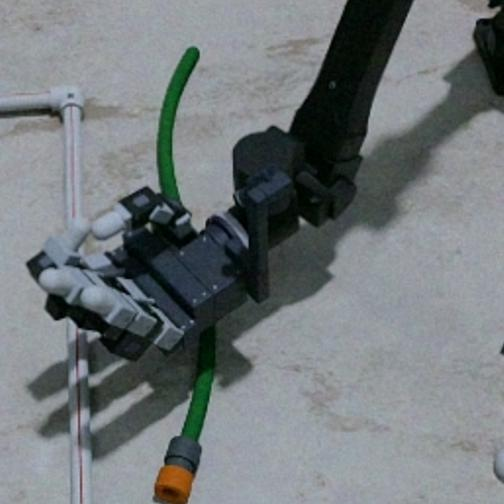

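Emit:
{"fn": "execute_actions", "kwargs": {"actions": [[[0,0,0,0,0,0,0,1,-0.445,-0.029,0,1,-0.445,-0.029,0,1,-0.445,-0.029,-0.571,0.678,0.056,-0.113,0.4,-0.6,0.0168,-0.008,0.0027,0.0271,0.0158,-0.0589,0,1,-0.299,-0.029,0,1,-0.299,-0.029,0,1,-0.1,0.1,-0.571,0.678,0.15,-0.25,0.4,-0.6]],[[0,0,0,0,0,0,0,1,-0.445,-0.029,0,1,-0.445,-0.029,0,1,-0.445,-0.029,-0.571,0.678,0.056,-0.113,0.4,-0.6,0.0178,-0.0045,0.004,0.0271,0.0158,-0.0589,0,1,-0.299,-0.029,0,1,-0.299,-0.029,0,1,-0.1,0.1,-0.571,0.678,0.15,-0.25,0.4,-0.6]],[[0,0,0,0,0,0,0,1,-0.445,-0.029,0,1,-0.445,-0.029,0,1,-0.445,-0.029,-0.571,0.678,0.056,-0.113,0.4,-0.6,0.0182,-0.0008,0.0052,0.0271,0.0158,-0.0589,0,1,-0.299,-0.029,0,1,-0.299,-0.029,0,1,-0.1,0.1,-0.571,0.678,0.15,-0.25,0.4,-0.6]],[[0,0,0,0,0,0,0,1,-0.445,-0.029,0,1,-0.445,-0.029,0,1,-0.445,-0.029,-0.571,0.678,0.056,-0.113,0.4,-0.6,0.0177,0.003,0.0058,0.0271,0.0158,-0.0589,0,1,-0.299,-0.029,0,1,-0.299,-0.029,0,1,-0.1,0.1,-0.571,0.678,0.15,-0.25,0.4,-0.6]],[[0,0,0,0,0,0,0,1,-0.445,-0.029,0,1,-0.445,-0.029,0,1,-0.445,-0.029,-0.571,0.678,0.056,-0.113,0.4,-0.6,0.0165,0.0067,0.0063,0.0271,0.0158,-0.0589,0,1,-0.299,-0.029,0,1,-0.299,-0.029,0,1,-0.1,0.1,-0.571,0.678,0.15,-0.25,0.4,-0.6]],[[0,0,0,0,0,0,0,1,-0.445,-0.029,0,1,-0.445,-0.029,0,1,-0.445,-0.029,-0.571,0.678,0.056,-0.113,0.4,-0.6,0.0147,0.01,0.0063,0.0271,0.0158,-0.0589,0,1,-0.299,-0.029,0,1,-0.299,-0.029,0,1,-0.1,0.1,-0.571,0.678,0.15,-0.25,0.4,-0.6]],[[0,0,0,0,0,0,0,1,-0.445,-0.029,0,1,-0.445,-0.029,0,1,-0.445,-0.029,-0.571,0.678,0.056,-0.113,0.4,-0.6,0.0122,0.013,0.006,0.0271,0.0158,-0.0589,0,1,-0.299,-0.029,0,1,-0.299,-0.029,0,1,-0.1,0.1,-0.571,0.678,0.15,-0.25,0.4,-0.6]],[[0,0,0,0,0,0,0,1,-0.445,-0.029,0,1,-0.445,-0.029,0,1,-0.445,-0.029,-0.571,0.678,0.056,-0.113,0.4,-0.6,0.0093,0.0157,0.0053,0.0271,0.0158,-0.0589,0,1,-0.299,-0.029,0,1,-0.299,-0.029,0,1,-0.1,0.1,-0.571,0.678,0.15,-0.25,0.4,-0.6]],[[0,0,0,0,0,0,0,1,-0.445,-0.029,0,1,-0.445,-0.029,0,1,-0.445,-0.029,-0.571,0.678,0.056,-0.113,0.4,-0.6,0.006,0.0173,0.0043,0.0271,0.0158,-0.0589,0,1,-0.299,-0.029,0,1,-0.299,-0.029,0,1,-0.1,0.1,-0.571,0.678,0.15,-0.25,0.4,-0.6]],[[0,0,0,0,0,0,0,1,-0.445,-0.029,0,1,-0.445,-0.029,0,1,-0.445,-0.029,-0.571,0.678,0.056,-0.113,0.4,-0.6,0.0025,0.0183,0.003,0.0271,0.0158,-0.0589,0,1,-0.299,-0.029,0,1,-0.299,-0.029,0,1,-0.1,0.1,-0.571,0.678,0.15,-0.25,0.4,-0.6]],[[0,0,0,0,0,0,0,1,-0.445,-0.029,0,1,-0.445,-0.029,0,1,-0.445,-0.029,-0.571,0.678,0.056,-0.113,0.4,-0.6,-0.001,0.0187,0.0013,0.0271,0.0158,-0.0589,0,1,-0.299,-0.029,0,1,-0.299,-0.029,0,1,-0.1,0.1,-0.571,0.678,0.15,-0.25,0.4,-0.6]],[[0,0,0,0,0,0,0,1,-0.445,-0.029,0,1,-0.445,-0.029,0,1,-0.445,-0.029,-0.571,0.678,0.056,-0.113,0.4,-0.6,-0.0045,0.0183,-0.0003,0.0271,0.0158,-0.0589,0,1,-0.299,-0.029,0,1,-0.299,-0.029,0,1,-0.1,0.1,-0.571,0.678,0.15,-0.25,0.4,-0.6]],[[0,0,0,0,0,0,0,1,-0.445,-0.029,0,1,-0.445,-0.029,0,1,-0.445,-0.029,-0.571,0.678,0.056,-0.113,0.4,-0.6,-0.0077,0.017,-0.0022,0.0271,0.0158,-0.0589,0,1,-0.299,-0.029,0,1,-0.299,-0.029,0,1,-0.1,0.1,-0.571,0.678,0.15,-0.25,0.4,-0.6]],[[0,0,0,0,0,0,0,1,-0.445,-0.029,0,1,-0.445,-0.029,0,1,-0.445,-0.029,-0.571,0.678,0.056,-0.113,0.4,-0.6,-0.0105,0.0152,-0.0038,0.0271,0.0158,-0.0589,0,1,-0.299,-0.029,0,1,-0.299,-0.029,0,1,-0.1,0.1,-0.571,0.678,0.15,-0.25,0.4,-0.6]]], "cameras": ["cam_right_wrist", "cam_high"]}}

Emit:
{"fn": "zoom_image", "kwargs": {"camera": "cam_high", "region": [190, 160, 320, 290]}}

Scene clock: 191.27 s.
left_arm: end_effector_position=(+0.3573, +0.2329, +0.4765) hand_goal=(+0.000, +1.000, -0.444, -0.028, +0.000, +1.000, -0.444, -0.028, +0.000, +1.000, -0.444, -0.028, -0.570, +0.678, +0.056, -0.112) hand_measured=(-0.190, +1.000, -0.438, -0.026, -0.002, +1.000, -0.440, -0.026, -0.002, +1.000, -0.440, -0.026, -0.576, +0.678, +0.054, -0.110) hand_current_ma=(+0, +0, +0, +0, +0, +0, +0, +0, +0, +0, +0, +0, -1, +0, +0, +0) hand_state=(overload, goal, goal, goal, goal, goal, goal, goal, goal, goal, goal, goal, goal, goal, goal, goal) hand_current_limit=0.40 hand_speed=-0.60 end_effector_quat_wxyz=(-0.173, +0.700, +0.474, +0.505) | right_arm: end_effector_position=(+0.4821, +0.5190, +0.1364) hand_goal=(+0.000, +1.000, -0.298, -0.028, +0.000, +1.000, -0.298, -0.028, +0.000, +1.000, -0.100, +0.100, -0.570, +0.678, +0.150, -0.250) hand_measured=(-0.002, +0.994, -0.298, -0.030, -0.002, +0.992, -0.296, -0.026, +0.000, +0.992, -0.102, +0.102, -0.572, +0.676, +0.146, -0.252) hand_current_ma=(+0, -2, +0, +0, +0, -3, +0, +0, +0, -3, +0, +0, +0, +0, -1, +0) hand_state=(goal, goal, goal, goal, goal, goal, goal, goal, goal, goal, goal, goal, goal, goal, goal, goal) hand_current_limit=0.40 hand_speed=-0.60 end_effector_quat_wxyz=(+0.286, -0.500, +0.707, -0.410)
Joint positions: left_arm=[0.63 0.781 1.043 -0.725 -0.265 1.176] | right_arm=[0.962 2.021 1.818 -0.946 0.991 -2.07]
Joint torques (N m): left_arm=[1.44 -3.43 9.09 2.65 -0.11 0.04] | right_arm=[0.15 -20.37 15.28 0.99 1.07 -0.13]
Heat: left arm: hottest elbow 39 °C; right arm: hottest elbow 43 °C.
Hand target: left_arm +0.3562, +0.2352, +0.4779; -0.177, +0.697, +0.471, +0.511 | right_arm +0.4897, +0.5310, +0.1391; +0.286, -0.502, +0.704, -0.412
Off the commanded pose: left_arm 0.003 m, 1 deg | right_arm 0.014 m, 0 deg.
Step readings (end_effector_position of left_arm | right_arm):
0: (+0.3573, +0.2329, +0.4765) | (+0.5348, +0.3899, +0.1992)
1: (+0.3573, +0.2329, +0.4765) | (+0.5346, +0.3903, +0.1992)
2: (+0.3573, +0.2329, +0.4765) | (+0.5338, +0.3921, +0.1992)
4: (+0.3573, +0.2329, +0.4765) | (+0.5320, +0.3980, +0.1964)
8: (+0.3573, +0.2329, +0.4765) | (+0.5324, +0.4034, +0.1876)
15: (+0.3573, +0.2329, +0.4765) | (+0.5321, +0.4068, +0.1829)
16: (+0.3573, +0.2329, +0.4765) | (+0.5320, +0.4075, +0.1823)
17: (+0.3573, +0.2329, +0.4765) | (+0.5316, +0.4093, +0.1815)
19: (+0.3573, +0.2329, +0.4765) | (+0.5313, +0.4130, +0.1793)
23: (+0.3573, +0.2329, +0.4765) | (+0.5317, +0.4152, +0.1829)
30: (+0.3573, +0.2329, +0.4765) | (+0.5316, +0.4161, +0.1875)
31: (+0.3573, +0.2329, +0.4765) | (+0.5315, +0.4166, +0.1865)
32: (+0.3573, +0.2329, +0.4765) | (+0.5310, +0.4179, +0.1843)
34: (+0.3573, +0.2329, +0.4765) | (+0.5300, +0.4208, +0.1786)
38: (+0.3573, +0.2329, +0.4765) | (+0.5283, +0.4235, +0.1762)
45: (+0.3573, +0.2329, +0.4765) | (+0.5253, +0.4263, +0.1797)
46: (+0.3573, +0.2329, +0.4765) | (+0.5251, +0.4266, +0.1789)
47: (+0.3573, +0.2329, +0.4765) | (+0.5244, +0.4274, +0.1762)
49: (+0.3573, +0.2329, +0.4765) | (+0.5224, +0.4289, +0.1693)
53: (+0.3573, +0.2329, +0.4765) | (+0.5192, +0.4299, +0.1633)
60: (+0.3573, +0.2329, +0.4765) | (+0.5154, +0.4315, +0.1633)
61: (+0.3573, +0.2329, +0.4765) | (+0.5151, +0.4317, +0.1621)
62: (+0.3573, +0.2329, +0.4765) | (+0.5147, +0.4321, +0.1598)
64: (+0.3573, +0.2329, +0.4765) | (+0.5141, +0.4336, +0.1572)
68: (+0.3573, +0.2329, +0.4765) | (+0.5126, +0.4362, +0.1592)
75: (+0.3573, +0.2329, +0.4765) | (+0.5108, +0.4388, +0.1567)
76: (+0.3573, +0.2329, +0.4765) | (+0.5109, +0.4391, +0.1564)
77: (+0.3573, +0.2329, +0.4765) | (+0.5114, +0.4393, +0.1557)
79: (+0.3573, +0.2329, +0.4765) | (+0.5129, +0.4402, +0.1550)
83: (+0.3573, +0.2329, +0.4765) | (+0.5131, +0.4411, +0.1545)
90: (+0.3573, +0.2329, +0.4765) | (+0.5121, +0.4430, +0.1515)
91: (+0.3573, +0.2329, +0.4765) | (+0.5124, +0.4430, +0.1510)
92: (+0.3573, +0.2329, +0.4765) | (+0.5131, +0.4424, +0.1497)
94: (+0.3573, +0.2329, +0.4765) | (+0.5136, +0.4435, +0.1480)
98: (+0.3573, +0.2329, +0.4765) | (+0.5111, +0.4476, +0.1455)
105: (+0.3573, +0.2329, +0.4765) | (+0.5072, +0.4499, +0.1405)
106: (+0.3573, +0.2329, +0.4765) | (+0.5073, +0.4498, +0.1400)
107: (+0.3573, +0.2329, +0.4765) | (+0.5078, +0.4490, +0.1385)
109: (+0.3573, +0.2329, +0.4765) | (+0.5070, +0.4501, +0.1361)
113: (+0.3573, +0.2329, +0.4765) | (+0.5071, +0.4541, +0.1385)
120: (+0.3573, +0.2329, +0.4765) | (+0.5050, +0.4596, +0.1416)
121: (+0.3573, +0.2329, +0.4765) | (+0.5041, +0.4598, +0.1408)
122: (+0.3573, +0.2329, +0.4765) | (+0.5039, +0.4586, +0.1392)
124: (+0.3573, +0.2329, +0.4765) | (+0.5018, +0.4584, +0.1372)
128: (+0.3573, +0.2329, +0.4765) | (+0.5018, +0.4632, +0.1445)
135: (+0.3573, +0.2329, +0.4765) | (+0.5012, +0.4708, +0.1544)
136: (+0.3573, +0.2329, +0.4765) | (+0.5005, +0.4706, +0.1537)
137: (+0.3573, +0.2329, +0.4765) | (+0.5005, +0.4686, +0.1521)
139: (+0.3573, +0.2329, +0.4765) | (+0.4987, +0.4682, +0.1495)
143: (+0.3573, +0.2329, +0.4765) | (+0.5000, +0.4729, +0.1526)
150: (+0.3573, +0.2329, +0.4765) | (+0.4963, +0.4799, +0.1574)
151: (+0.3573, +0.2329, +0.4765) | (+0.4959, +0.4797, +0.1566)
152: (+0.3573, +0.2329, +0.4765) | (+0.4963, +0.4781, +0.1550)
154: (+0.3573, +0.2329, +0.4765) | (+0.4962, +0.4783, +0.1519)
158: (+0.3573, +0.2329, +0.4765) | (+0.4983, +0.4831, +0.1496)
165: (+0.3573, +0.2329, +0.4765) | (+0.4917, +0.4889, +0.1480)
166: (+0.3573, +0.2329, +0.4765) | (+0.4913, +0.4889, +0.1478)
167: (+0.3573, +0.2329, +0.4765) | (+0.4921, +0.4869, +0.1477)
169: (+0.3573, +0.2329, +0.4765) | (+0.4930, +0.4877, +0.1477)
173: (+0.3573, +0.2329, +0.4765) | (+0.4963, +0.4937, +0.1486)
180: (+0.3573, +0.2329, +0.4765) | (+0.4886, +0.4989, +0.1440)
181: (+0.3573, +0.2329, +0.4765) | (+0.4881, +0.4988, +0.1436)
182: (+0.3573, +0.2329, +0.4765) | (+0.4889, +0.4968, +0.1435)
184: (+0.3573, +0.2329, +0.4765) | (+0.4902, +0.4976, +0.1444)
The list stops here: 7 later lines are left out.
Images, in order (width x height): cam_high 504x504, cam_right_wrist 504x504.

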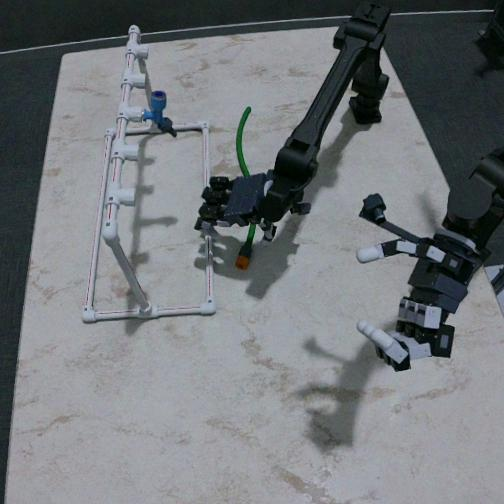

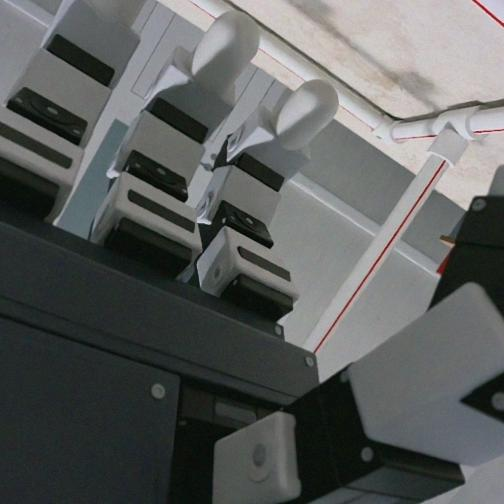

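Scaled by 3.877 from the camera's 504x504 image, which has a finer 720x720 frame.

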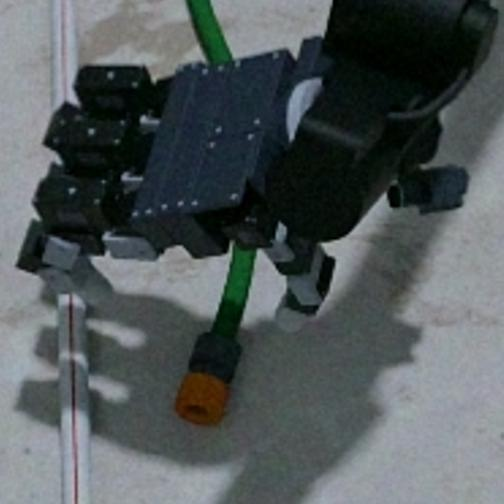

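Emit:
{"fn": "execute_actions", "kwargs": {"actions": [[[0,0,0,0,0,0,0,1,-0.445,-0.029,0,1,-0.445,-0.029,0,1,-0.445,-0.029,-0.571,0.678,0.056,-0.113,0.4,-0.6,0.0019,0.0317,0.0151,0,0,0,0,1,-0.299,-0.029,0,1,-0.299,-0.029,0,1,-0.1,0.1,-0.571,0.678,0.15,-0.25,0.4,-0.6]],[[0,0,0,0,0,0,0,1,-0.445,-0.029,0,1,-0.445,-0.029,0,1,-0.445,-0.029,-0.571,0.678,0.056,-0.113,0.4,-0.6,0.0019,0.0317,0.0151,0,0,0,0,1,-0.299,-0.029,0,1,-0.299,-0.029,0,1,-0.1,0.1,-0.571,0.678,0.15,-0.25,0.4,-0.6]],[[0,0,0,0,0,0,0,1,-0.445,-0.029,0,1,-0.445,-0.029,0,1,-0.445,-0.029,-0.571,0.678,0.056,-0.113,0.4,-0.6,0.0019,0.0317,0.0151,0,0,0,0,1,-0.299,-0.029,0,1,-0.299,-0.029,0,1,-0.1,0.1,-0.571,0.678,0.15,-0.25,0.4,-0.6]],[[0,0,0,0,0,0,0,1,-0.445,-0.029,0,1,-0.445,-0.029,0,1,-0.445,-0.029,-0.571,0.678,0.056,-0.113,0.4,-0.6,0.0019,0.0317,0.0151,0,0,0,0,1,-0.299,-0.029,0,1,-0.299,-0.029,0,1,-0.1,0.1,-0.571,0.678,0.15,-0.25,0.4,-0.6]]], "cameras": ["cam_right_wrist", "cam_high"]}}

Emit:
{"fn": "zoom_image", "kwargs": {"camera": "cam_high", "region": [190, 190, 280, 280]}}

Scene clock: 194.53 s.
left_arm: end_effector_position=(+0.3573, +0.2329, +0.4765) hand_goal=(+0.000, +1.000, -0.444, -0.028, +0.000, +1.000, -0.444, -0.028, +0.000, +1.000, -0.444, -0.028, -0.570, +0.678, +0.056, -0.112) hand_measured=(-0.190, +1.000, -0.438, -0.026, -0.002, +1.000, -0.440, -0.026, -0.002, +1.000, -0.440, -0.026, -0.576, +0.678, +0.054, -0.110) hand_current_ma=(+0, +0, +0, +0, +0, +0, +0, +0, +0, +0, +0, +0, -1, +0, +0, +0) hand_state=(overload, goal, goal, goal, goal, goal, goal, goal, goal, goal, goal, goal, goal, goal, goal, goal) hand_current_limit=0.40 hand_speed=-0.60 end_effector_quat_wxyz=(-0.173, +0.700, +0.474, +0.505) | right_arm: end_effector_position=(+0.4856, +0.5232, +0.0773) hand_goal=(+0.000, +1.000, -0.298, -0.028, +0.000, +1.000, -0.298, -0.028, +0.000, +1.000, -0.100, +0.100, -0.570, +0.678, +0.150, -0.250) hand_measured=(-0.002, +0.994, -0.298, -0.030, -0.002, +0.992, -0.296, -0.026, +0.000, +0.992, -0.102, +0.102, -0.572, +0.676, +0.146, -0.252) hand_current_ma=(+0, -2, +0, +0, +0, -3, +0, +0, +0, -3, +0, +0, +0, +0, -1, +0) hand_state=(goal, goal, goal, goal, goal, goal, goal, goal, goal, goal, goal, goal, goal, goal, goal, goal) hand_current_limit=0.40 hand_speed=-0.60 end_effector_quat_wxyz=(+0.292, -0.496, +0.708, -0.410)
Joint positions: left_arm=[0.63 0.781 1.043 -0.725 -0.265 1.176] | right_arm=[0.963 2.073 1.737 -0.8 0.995 -2.07]
Joint torques (N m): left_arm=[1.44 -3.49 9.07 2.65 -0.11 0.04] | right_arm=[0.67 -20.54 9.8 2.18 1.04 0.06]
Heat: left arm: hottest elbow 39 °C; right arm: hottest elbow 43 °C.
Hand target: left_arm +0.3562, +0.2352, +0.4779; -0.177, +0.697, +0.471, +0.511 | right_arm +0.4818, +0.5281, +0.0553; +0.286, -0.502, +0.704, -0.412
Off the commanded pose: left_arm 0.003 m, 1 deg | right_arm 0.023 m, 1 deg.
Step readings (end_effector_position of left_arm | right_arm):
0: (+0.3573, +0.2329, +0.4765) | (+0.4821, +0.5189, +0.1364)
1: (+0.3573, +0.2329, +0.4765) | (+0.4821, +0.5189, +0.1364)
2: (+0.3573, +0.2329, +0.4765) | (+0.4821, +0.5189, +0.1364)
4: (+0.3573, +0.2329, +0.4765) | (+0.4822, +0.5188, +0.1359)
8: (+0.3573, +0.2329, +0.4765) | (+0.4829, +0.5197, +0.1338)
15: (+0.3573, +0.2329, +0.4765) | (+0.4834, +0.5204, +0.1302)
16: (+0.3573, +0.2329, +0.4765) | (+0.4835, +0.5206, +0.1300)
17: (+0.3573, +0.2329, +0.4765) | (+0.4841, +0.5213, +0.1303)
19: (+0.3573, +0.2329, +0.4765) | (+0.4860, +0.5240, +0.1308)
23: (+0.3573, +0.2329, +0.4765) | (+0.4877, +0.5263, +0.1294)
30: (+0.3573, +0.2329, +0.4765) | (+0.4873, +0.5258, +0.1226)
31: (+0.3573, +0.2329, +0.4765) | (+0.4873, +0.5257, +0.1218)
32: (+0.3573, +0.2329, +0.4765) | (+0.4874, +0.5259, +0.1209)
34: (+0.3573, +0.2329, +0.4765) | (+0.4877, +0.5260, +0.1178)
38: (+0.3573, +0.2329, +0.4765) | (+0.4863, +0.5240, +0.1074)
45: (+0.3573, +0.2329, +0.4765) | (+0.4861, +0.5236, +0.0969)
46: (+0.3573, +0.2329, +0.4765) | (+0.4862, +0.5238, +0.0969)
47: (+0.3573, +0.2329, +0.4765) | (+0.4865, +0.5243, +0.0965)
49: (+0.3573, +0.2329, +0.4765) | (+0.4872, +0.5251, +0.0948)
53: (+0.3573, +0.2329, +0.4765) | (+0.4857, +0.5234, +0.0865)
60: (+0.3573, +0.2329, +0.4765) | (+0.4854, +0.5229, +0.0772)
Images, in order (width x height): cam_high 504x504, cam_right_wrist 504x504.

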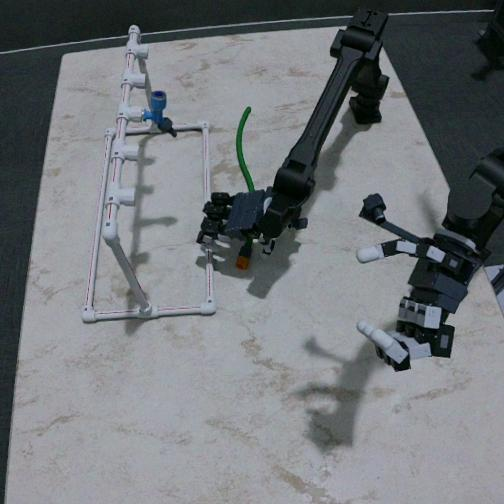

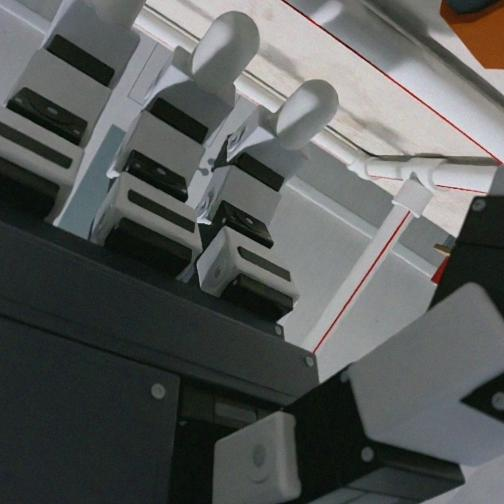

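Scaled by 5.600 from the camera's 504x504 image, which has a finer 720x720 frame.

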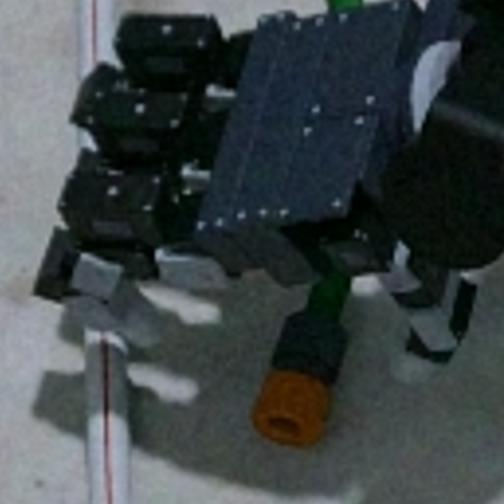

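Emit:
{"fn": "execute_actions", "kwargs": {"actions": [[[0,0,0,0,0,0,0,1,-0.445,-0.029,0,1,-0.445,-0.029,0,1,-0.445,-0.029,-0.571,0.678,0.056,-0.113,0.4,-0.6,0,0.0206,0.0119,0,0,0,0,1,-0.299,-0.029,0,1,-0.299,-0.029,0,1,-0.1,0.1,-0.571,0.678,0.15,-0.25,0.4,-0.6]],[[0,0,0,0,0,0,0,1,-0.445,-0.029,0,1,-0.445,-0.029,0,1,-0.445,-0.029,-0.571,0.678,0.056,-0.113,0.4,-0.6,0,0.0206,0.0119,0,0,0,0,1,-0.299,-0.029,0,1,-0.299,-0.029,0,1,-0.1,0.1,-0.571,0.678,0.15,-0.25,0.4,-0.6]],[[0,0,0,0,0,0,0,1,-0.445,-0.029,0,1,-0.445,-0.029,0,1,-0.445,-0.029,-0.571,0.678,0.056,-0.113,0.4,-0.6,0,0.0206,0.0119,0,0,0,0,1,-0.299,-0.029,0,1,-0.299,-0.029,0,1,-0.1,0.1,-0.571,0.678,0.15,-0.25,0.4,-0.6]]], "cameras": ["cam_right_wrist", "cam_high"]}}

Emit:
{"fn": "zoom_image", "kwargs": {"camera": "cam_high", "region": [190, 190, 280, 280]}}

Scene clock: 197.00 s.
left_arm: end_effector_position=(+0.3573, +0.2329, +0.4765) hand_goal=(+0.000, +1.000, -0.444, -0.028, +0.000, +1.000, -0.444, -0.028, +0.000, +1.000, -0.444, -0.028, -0.570, +0.678, +0.056, -0.112) hand_measured=(-0.190, +1.000, -0.438, -0.026, -0.002, +1.000, -0.440, -0.026, -0.002, +1.000, -0.440, -0.026, -0.576, +0.678, +0.054, -0.110) hand_current_ma=(+0, +0, +0, +0, +0, +0, +0, +0, +0, +0, +0, +0, -1, +0, +0, +0) hand_state=(overload, goal, goal, goal, goal, goal, goal, goal, goal, goal, goal, goal, goal, goal, goal, goal) hand_current_limit=0.40 hand_speed=-0.60 end_effector_quat_wxyz=(-0.173, +0.700, +0.474, +0.505) | right_arm: end_effector_position=(+0.4864, +0.5244, +0.0356) hand_goal=(+0.000, +1.000, -0.298, -0.028, +0.000, +1.000, -0.298, -0.028, +0.000, +1.000, -0.100, +0.100, -0.570, +0.678, +0.150, -0.250) hand_measured=(-0.002, +0.994, -0.298, -0.030, -0.002, +0.992, -0.296, -0.026, +0.000, +0.992, -0.102, +0.102, -0.572, +0.676, +0.146, -0.252) hand_current_ma=(+0, -2, +0, +0, +0, -3, +0, +0, +0, -3, +0, +0, +0, +0, -1, +0) hand_state=(goal, goal, goal, goal, goal, goal, goal, goal, goal, goal, goal, goal, goal, goal, goal, goal) hand_current_limit=0.40 hand_speed=-0.60 end_effector_quat_wxyz=(+0.293, -0.495, +0.708, -0.410)
Joint positions: left_arm=[0.63 0.781 1.043 -0.725 -0.265 1.176] | right_arm=[0.963 2.118 1.696 -0.711 0.995 -2.07]
Joint torques (N m): left_arm=[1.44 -3.43 9.07 2.65 -0.11 0.04] | right_arm=[0.67 -20.6 9.36 2.18 1.03 0.07]
Heat: left arm: hottest elbow 39 °C; right arm: hottest elbow 43 °C.
Hand target: left_arm +0.3562, +0.2352, +0.4779; -0.177, +0.697, +0.471, +0.511 | right_arm +0.4818, +0.5276, +0.0123; +0.286, -0.502, +0.704, -0.412
Off the commanded pose: left_arm 0.003 m, 1 deg | right_arm 0.024 m, 1 deg.
Step readings (end_effector_position of left_arm | right_arm):
0: (+0.3573, +0.2329, +0.4765) | (+0.4856, +0.5232, +0.0773)
1: (+0.3573, +0.2329, +0.4765) | (+0.4856, +0.5232, +0.0773)
2: (+0.3573, +0.2329, +0.4765) | (+0.4858, +0.5236, +0.0773)
4: (+0.3573, +0.2329, +0.4765) | (+0.4865, +0.5245, +0.0763)
8: (+0.3573, +0.2329, +0.4765) | (+0.4864, +0.5243, +0.0720)
15: (+0.3573, +0.2329, +0.4765) | (+0.4858, +0.5236, +0.0645)
16: (+0.3573, +0.2329, +0.4765) | (+0.4859, +0.5237, +0.0643)
17: (+0.3573, +0.2329, +0.4765) | (+0.4861, +0.5240, +0.0638)
19: (+0.3573, +0.2329, +0.4765) | (+0.4867, +0.5248, +0.0629)
23: (+0.3573, +0.2329, +0.4765) | (+0.4867, +0.5247, +0.0579)
30: (+0.3573, +0.2329, +0.4765) | (+0.4860, +0.5238, +0.0499)
31: (+0.3573, +0.2329, +0.4765) | (+0.4861, +0.5239, +0.0497)
32: (+0.3573, +0.2329, +0.4765) | (+0.4863, +0.5242, +0.0494)
34: (+0.3573, +0.2329, +0.4765) | (+0.4869, +0.5251, +0.0484)
38: (+0.3573, +0.2329, +0.4765) | (+0.4870, +0.5253, +0.0439)
45: (+0.3573, +0.2329, +0.4765) | (+0.4863, +0.5242, +0.0360)
Images, in order (width x height): cam_high 504x504, cam_right_wrist 504x504.

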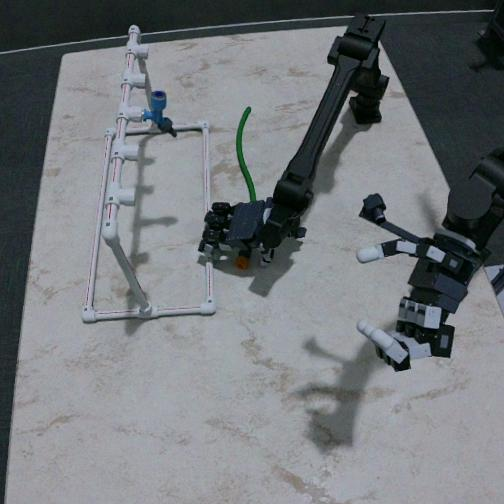

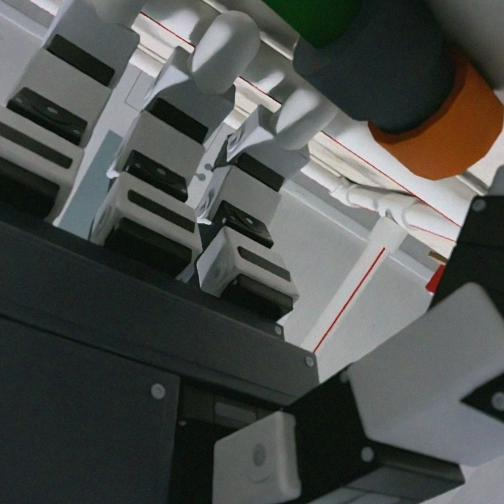

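Scaled by 5.600 from the camera's 504x504 image, which has a finer 720x720 frame.

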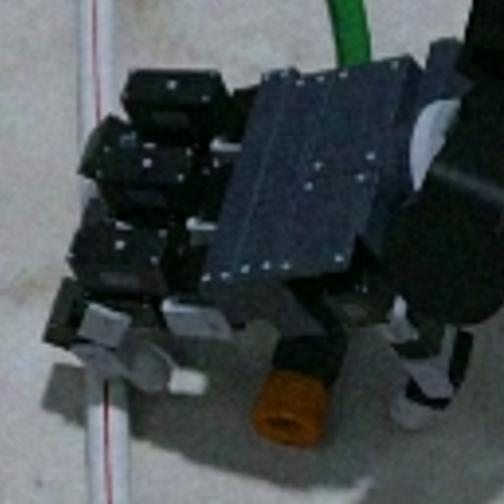

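Emit:
{"fn": "execute_actions", "kwargs": {"actions": [[[0,0,0,0,0,0,0,1,-0.445,-0.029,0,1,-0.445,-0.029,0,1,-0.445,-0.029,-0.571,0.678,0.056,-0.113,0.4,-0.6,0,0,0,0,0,0,0,0.75,-0.299,-0.029,0,0.75,-0.299,-0.029,0,1,-0.1,0.1,-0.571,0.678,0,-0.25,0.4,-0.7]],[[0,0,0,0,0,0,0,1,-0.445,-0.029,0,1,-0.445,-0.029,0,1,-0.445,-0.029,-0.571,0.678,0.056,-0.113,0.4,-0.6,0,0,0,0,0,0,0,0.61,-0.299,-0.029,0,0.61,-0.299,-0.029,0,1,-0.1,0.1,-0.571,0.678,-0.1,-0.25,0.4,-0.8]]], "cameras": ["cam_right_wrist", "cam_high"]}}

Emit:
{"fn": "zoom_image", "kwargs": {"camera": "cam_high", "region": [190, 190, 280, 280]}}

Scene clock: 198.87 s.
left_arm: end_effector_position=(+0.3573, +0.2329, +0.4765) hand_goal=(+0.000, +1.000, -0.444, -0.028, +0.000, +1.000, -0.444, -0.028, +0.000, +1.000, -0.444, -0.028, -0.570, +0.678, +0.056, -0.112) hand_measured=(-0.190, +1.000, -0.438, -0.026, -0.002, +1.000, -0.440, -0.026, -0.002, +1.000, -0.440, -0.026, -0.576, +0.678, +0.054, -0.110) hand_current_ma=(+0, +0, +0, +0, +0, +0, +0, +0, +0, +0, +0, +0, -1, +0, +0, +0) hand_state=(overload, goal, goal, goal, goal, goal, goal, goal, goal, goal, goal, goal, goal, goal, goal, goal) hand_current_limit=0.40 hand_speed=-0.60 end_effector_quat_wxyz=(-0.173, +0.700, +0.474, +0.505) | right_arm: end_effector_position=(+0.4894, +0.5247, +0.0378) hand_goal=(+0.000, +0.610, -0.298, -0.028, +0.000, +0.610, -0.298, -0.028, +0.000, +1.000, -0.100, +0.100, -0.570, +0.678, -0.100, -0.250) hand_measured=(-0.002, +0.672, -0.286, -0.030, -0.002, +0.606, -0.296, -0.026, +0.000, +0.992, -0.102, +0.102, -0.572, +0.676, -0.094, -0.250) hand_current_ma=(+0, +100, +6, +0, +0, -1, +0, +0, +0, -3, +0, +0, +0, +0, +3, +0) hand_state=(goal, blocked, goal, goal, goal, goal, goal, goal, goal, goal, goal, goal, goal, goal, goal, goal) hand_current_limit=0.40 hand_speed=-0.80 end_effector_quat_wxyz=(+0.298, -0.490, +0.707, -0.414)
Joint positions: left_arm=[0.63 0.781 1.043 -0.725 -0.265 1.176] | right_arm=[0.963 2.118 1.696 -0.7 1.009 -2.07]
Joint torques (N m): left_arm=[1.38 -3.49 9.09 2.66 -0.11 0.04] | right_arm=[0.62 -20.54 9.44 1.7 0.4 0.06]
Heat: left arm: hottest elbow 39 °C; right arm: hottest elbow 42 °C.
Hand target: left_arm +0.3562, +0.2352, +0.4779; -0.177, +0.697, +0.471, +0.511 | right_arm +0.4818, +0.5276, +0.0123; +0.286, -0.502, +0.705, -0.412
Off the commanded pose: left_arm 0.003 m, 1 deg | right_arm 0.027 m, 2 deg.
Step readings (end_effector_position of left_arm | right_arm):
0: (+0.3573, +0.2329, +0.4765) | (+0.4864, +0.5244, +0.0356)
1: (+0.3573, +0.2329, +0.4765) | (+0.4864, +0.5244, +0.0356)
2: (+0.3573, +0.2329, +0.4765) | (+0.4864, +0.5244, +0.0356)
4: (+0.3573, +0.2329, +0.4765) | (+0.4864, +0.5244, +0.0356)
8: (+0.3573, +0.2329, +0.4765) | (+0.4864, +0.5244, +0.0356)
15: (+0.3573, +0.2329, +0.4765) | (+0.4864, +0.5244, +0.0356)
16: (+0.3573, +0.2329, +0.4765) | (+0.4864, +0.5244, +0.0356)
17: (+0.3573, +0.2329, +0.4765) | (+0.4865, +0.5242, +0.0357)
19: (+0.3573, +0.2329, +0.4765) | (+0.4873, +0.5242, +0.0363)
23: (+0.3573, +0.2329, +0.4765) | (+0.4891, +0.5247, +0.0375)
30: (+0.3573, +0.2329, +0.4765) | (+0.4894, +0.5247, +0.0378)
Images, in order (width x height): cam_high 504x504, cam_right_wrist 504x504.

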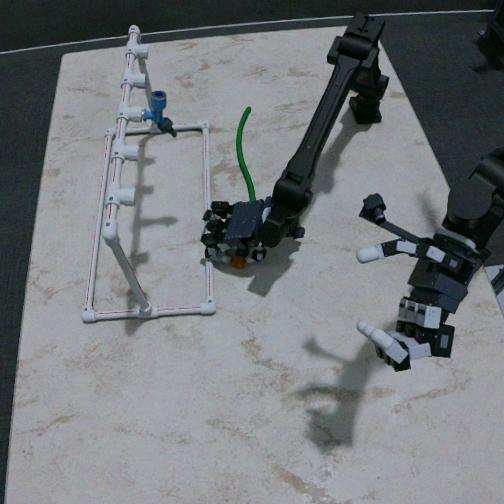

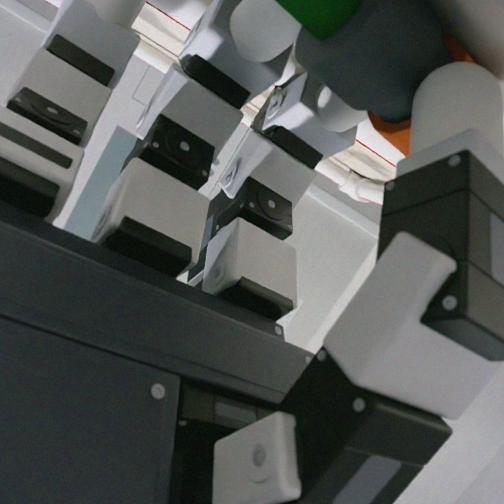

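Scaled by 5.600 from the camera's 504x504 image, which has a finer 720x720 frame.

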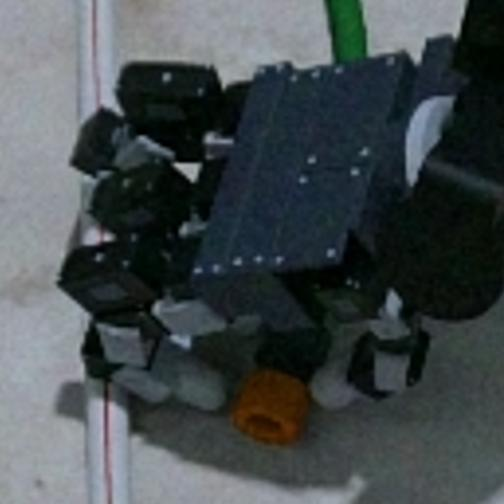

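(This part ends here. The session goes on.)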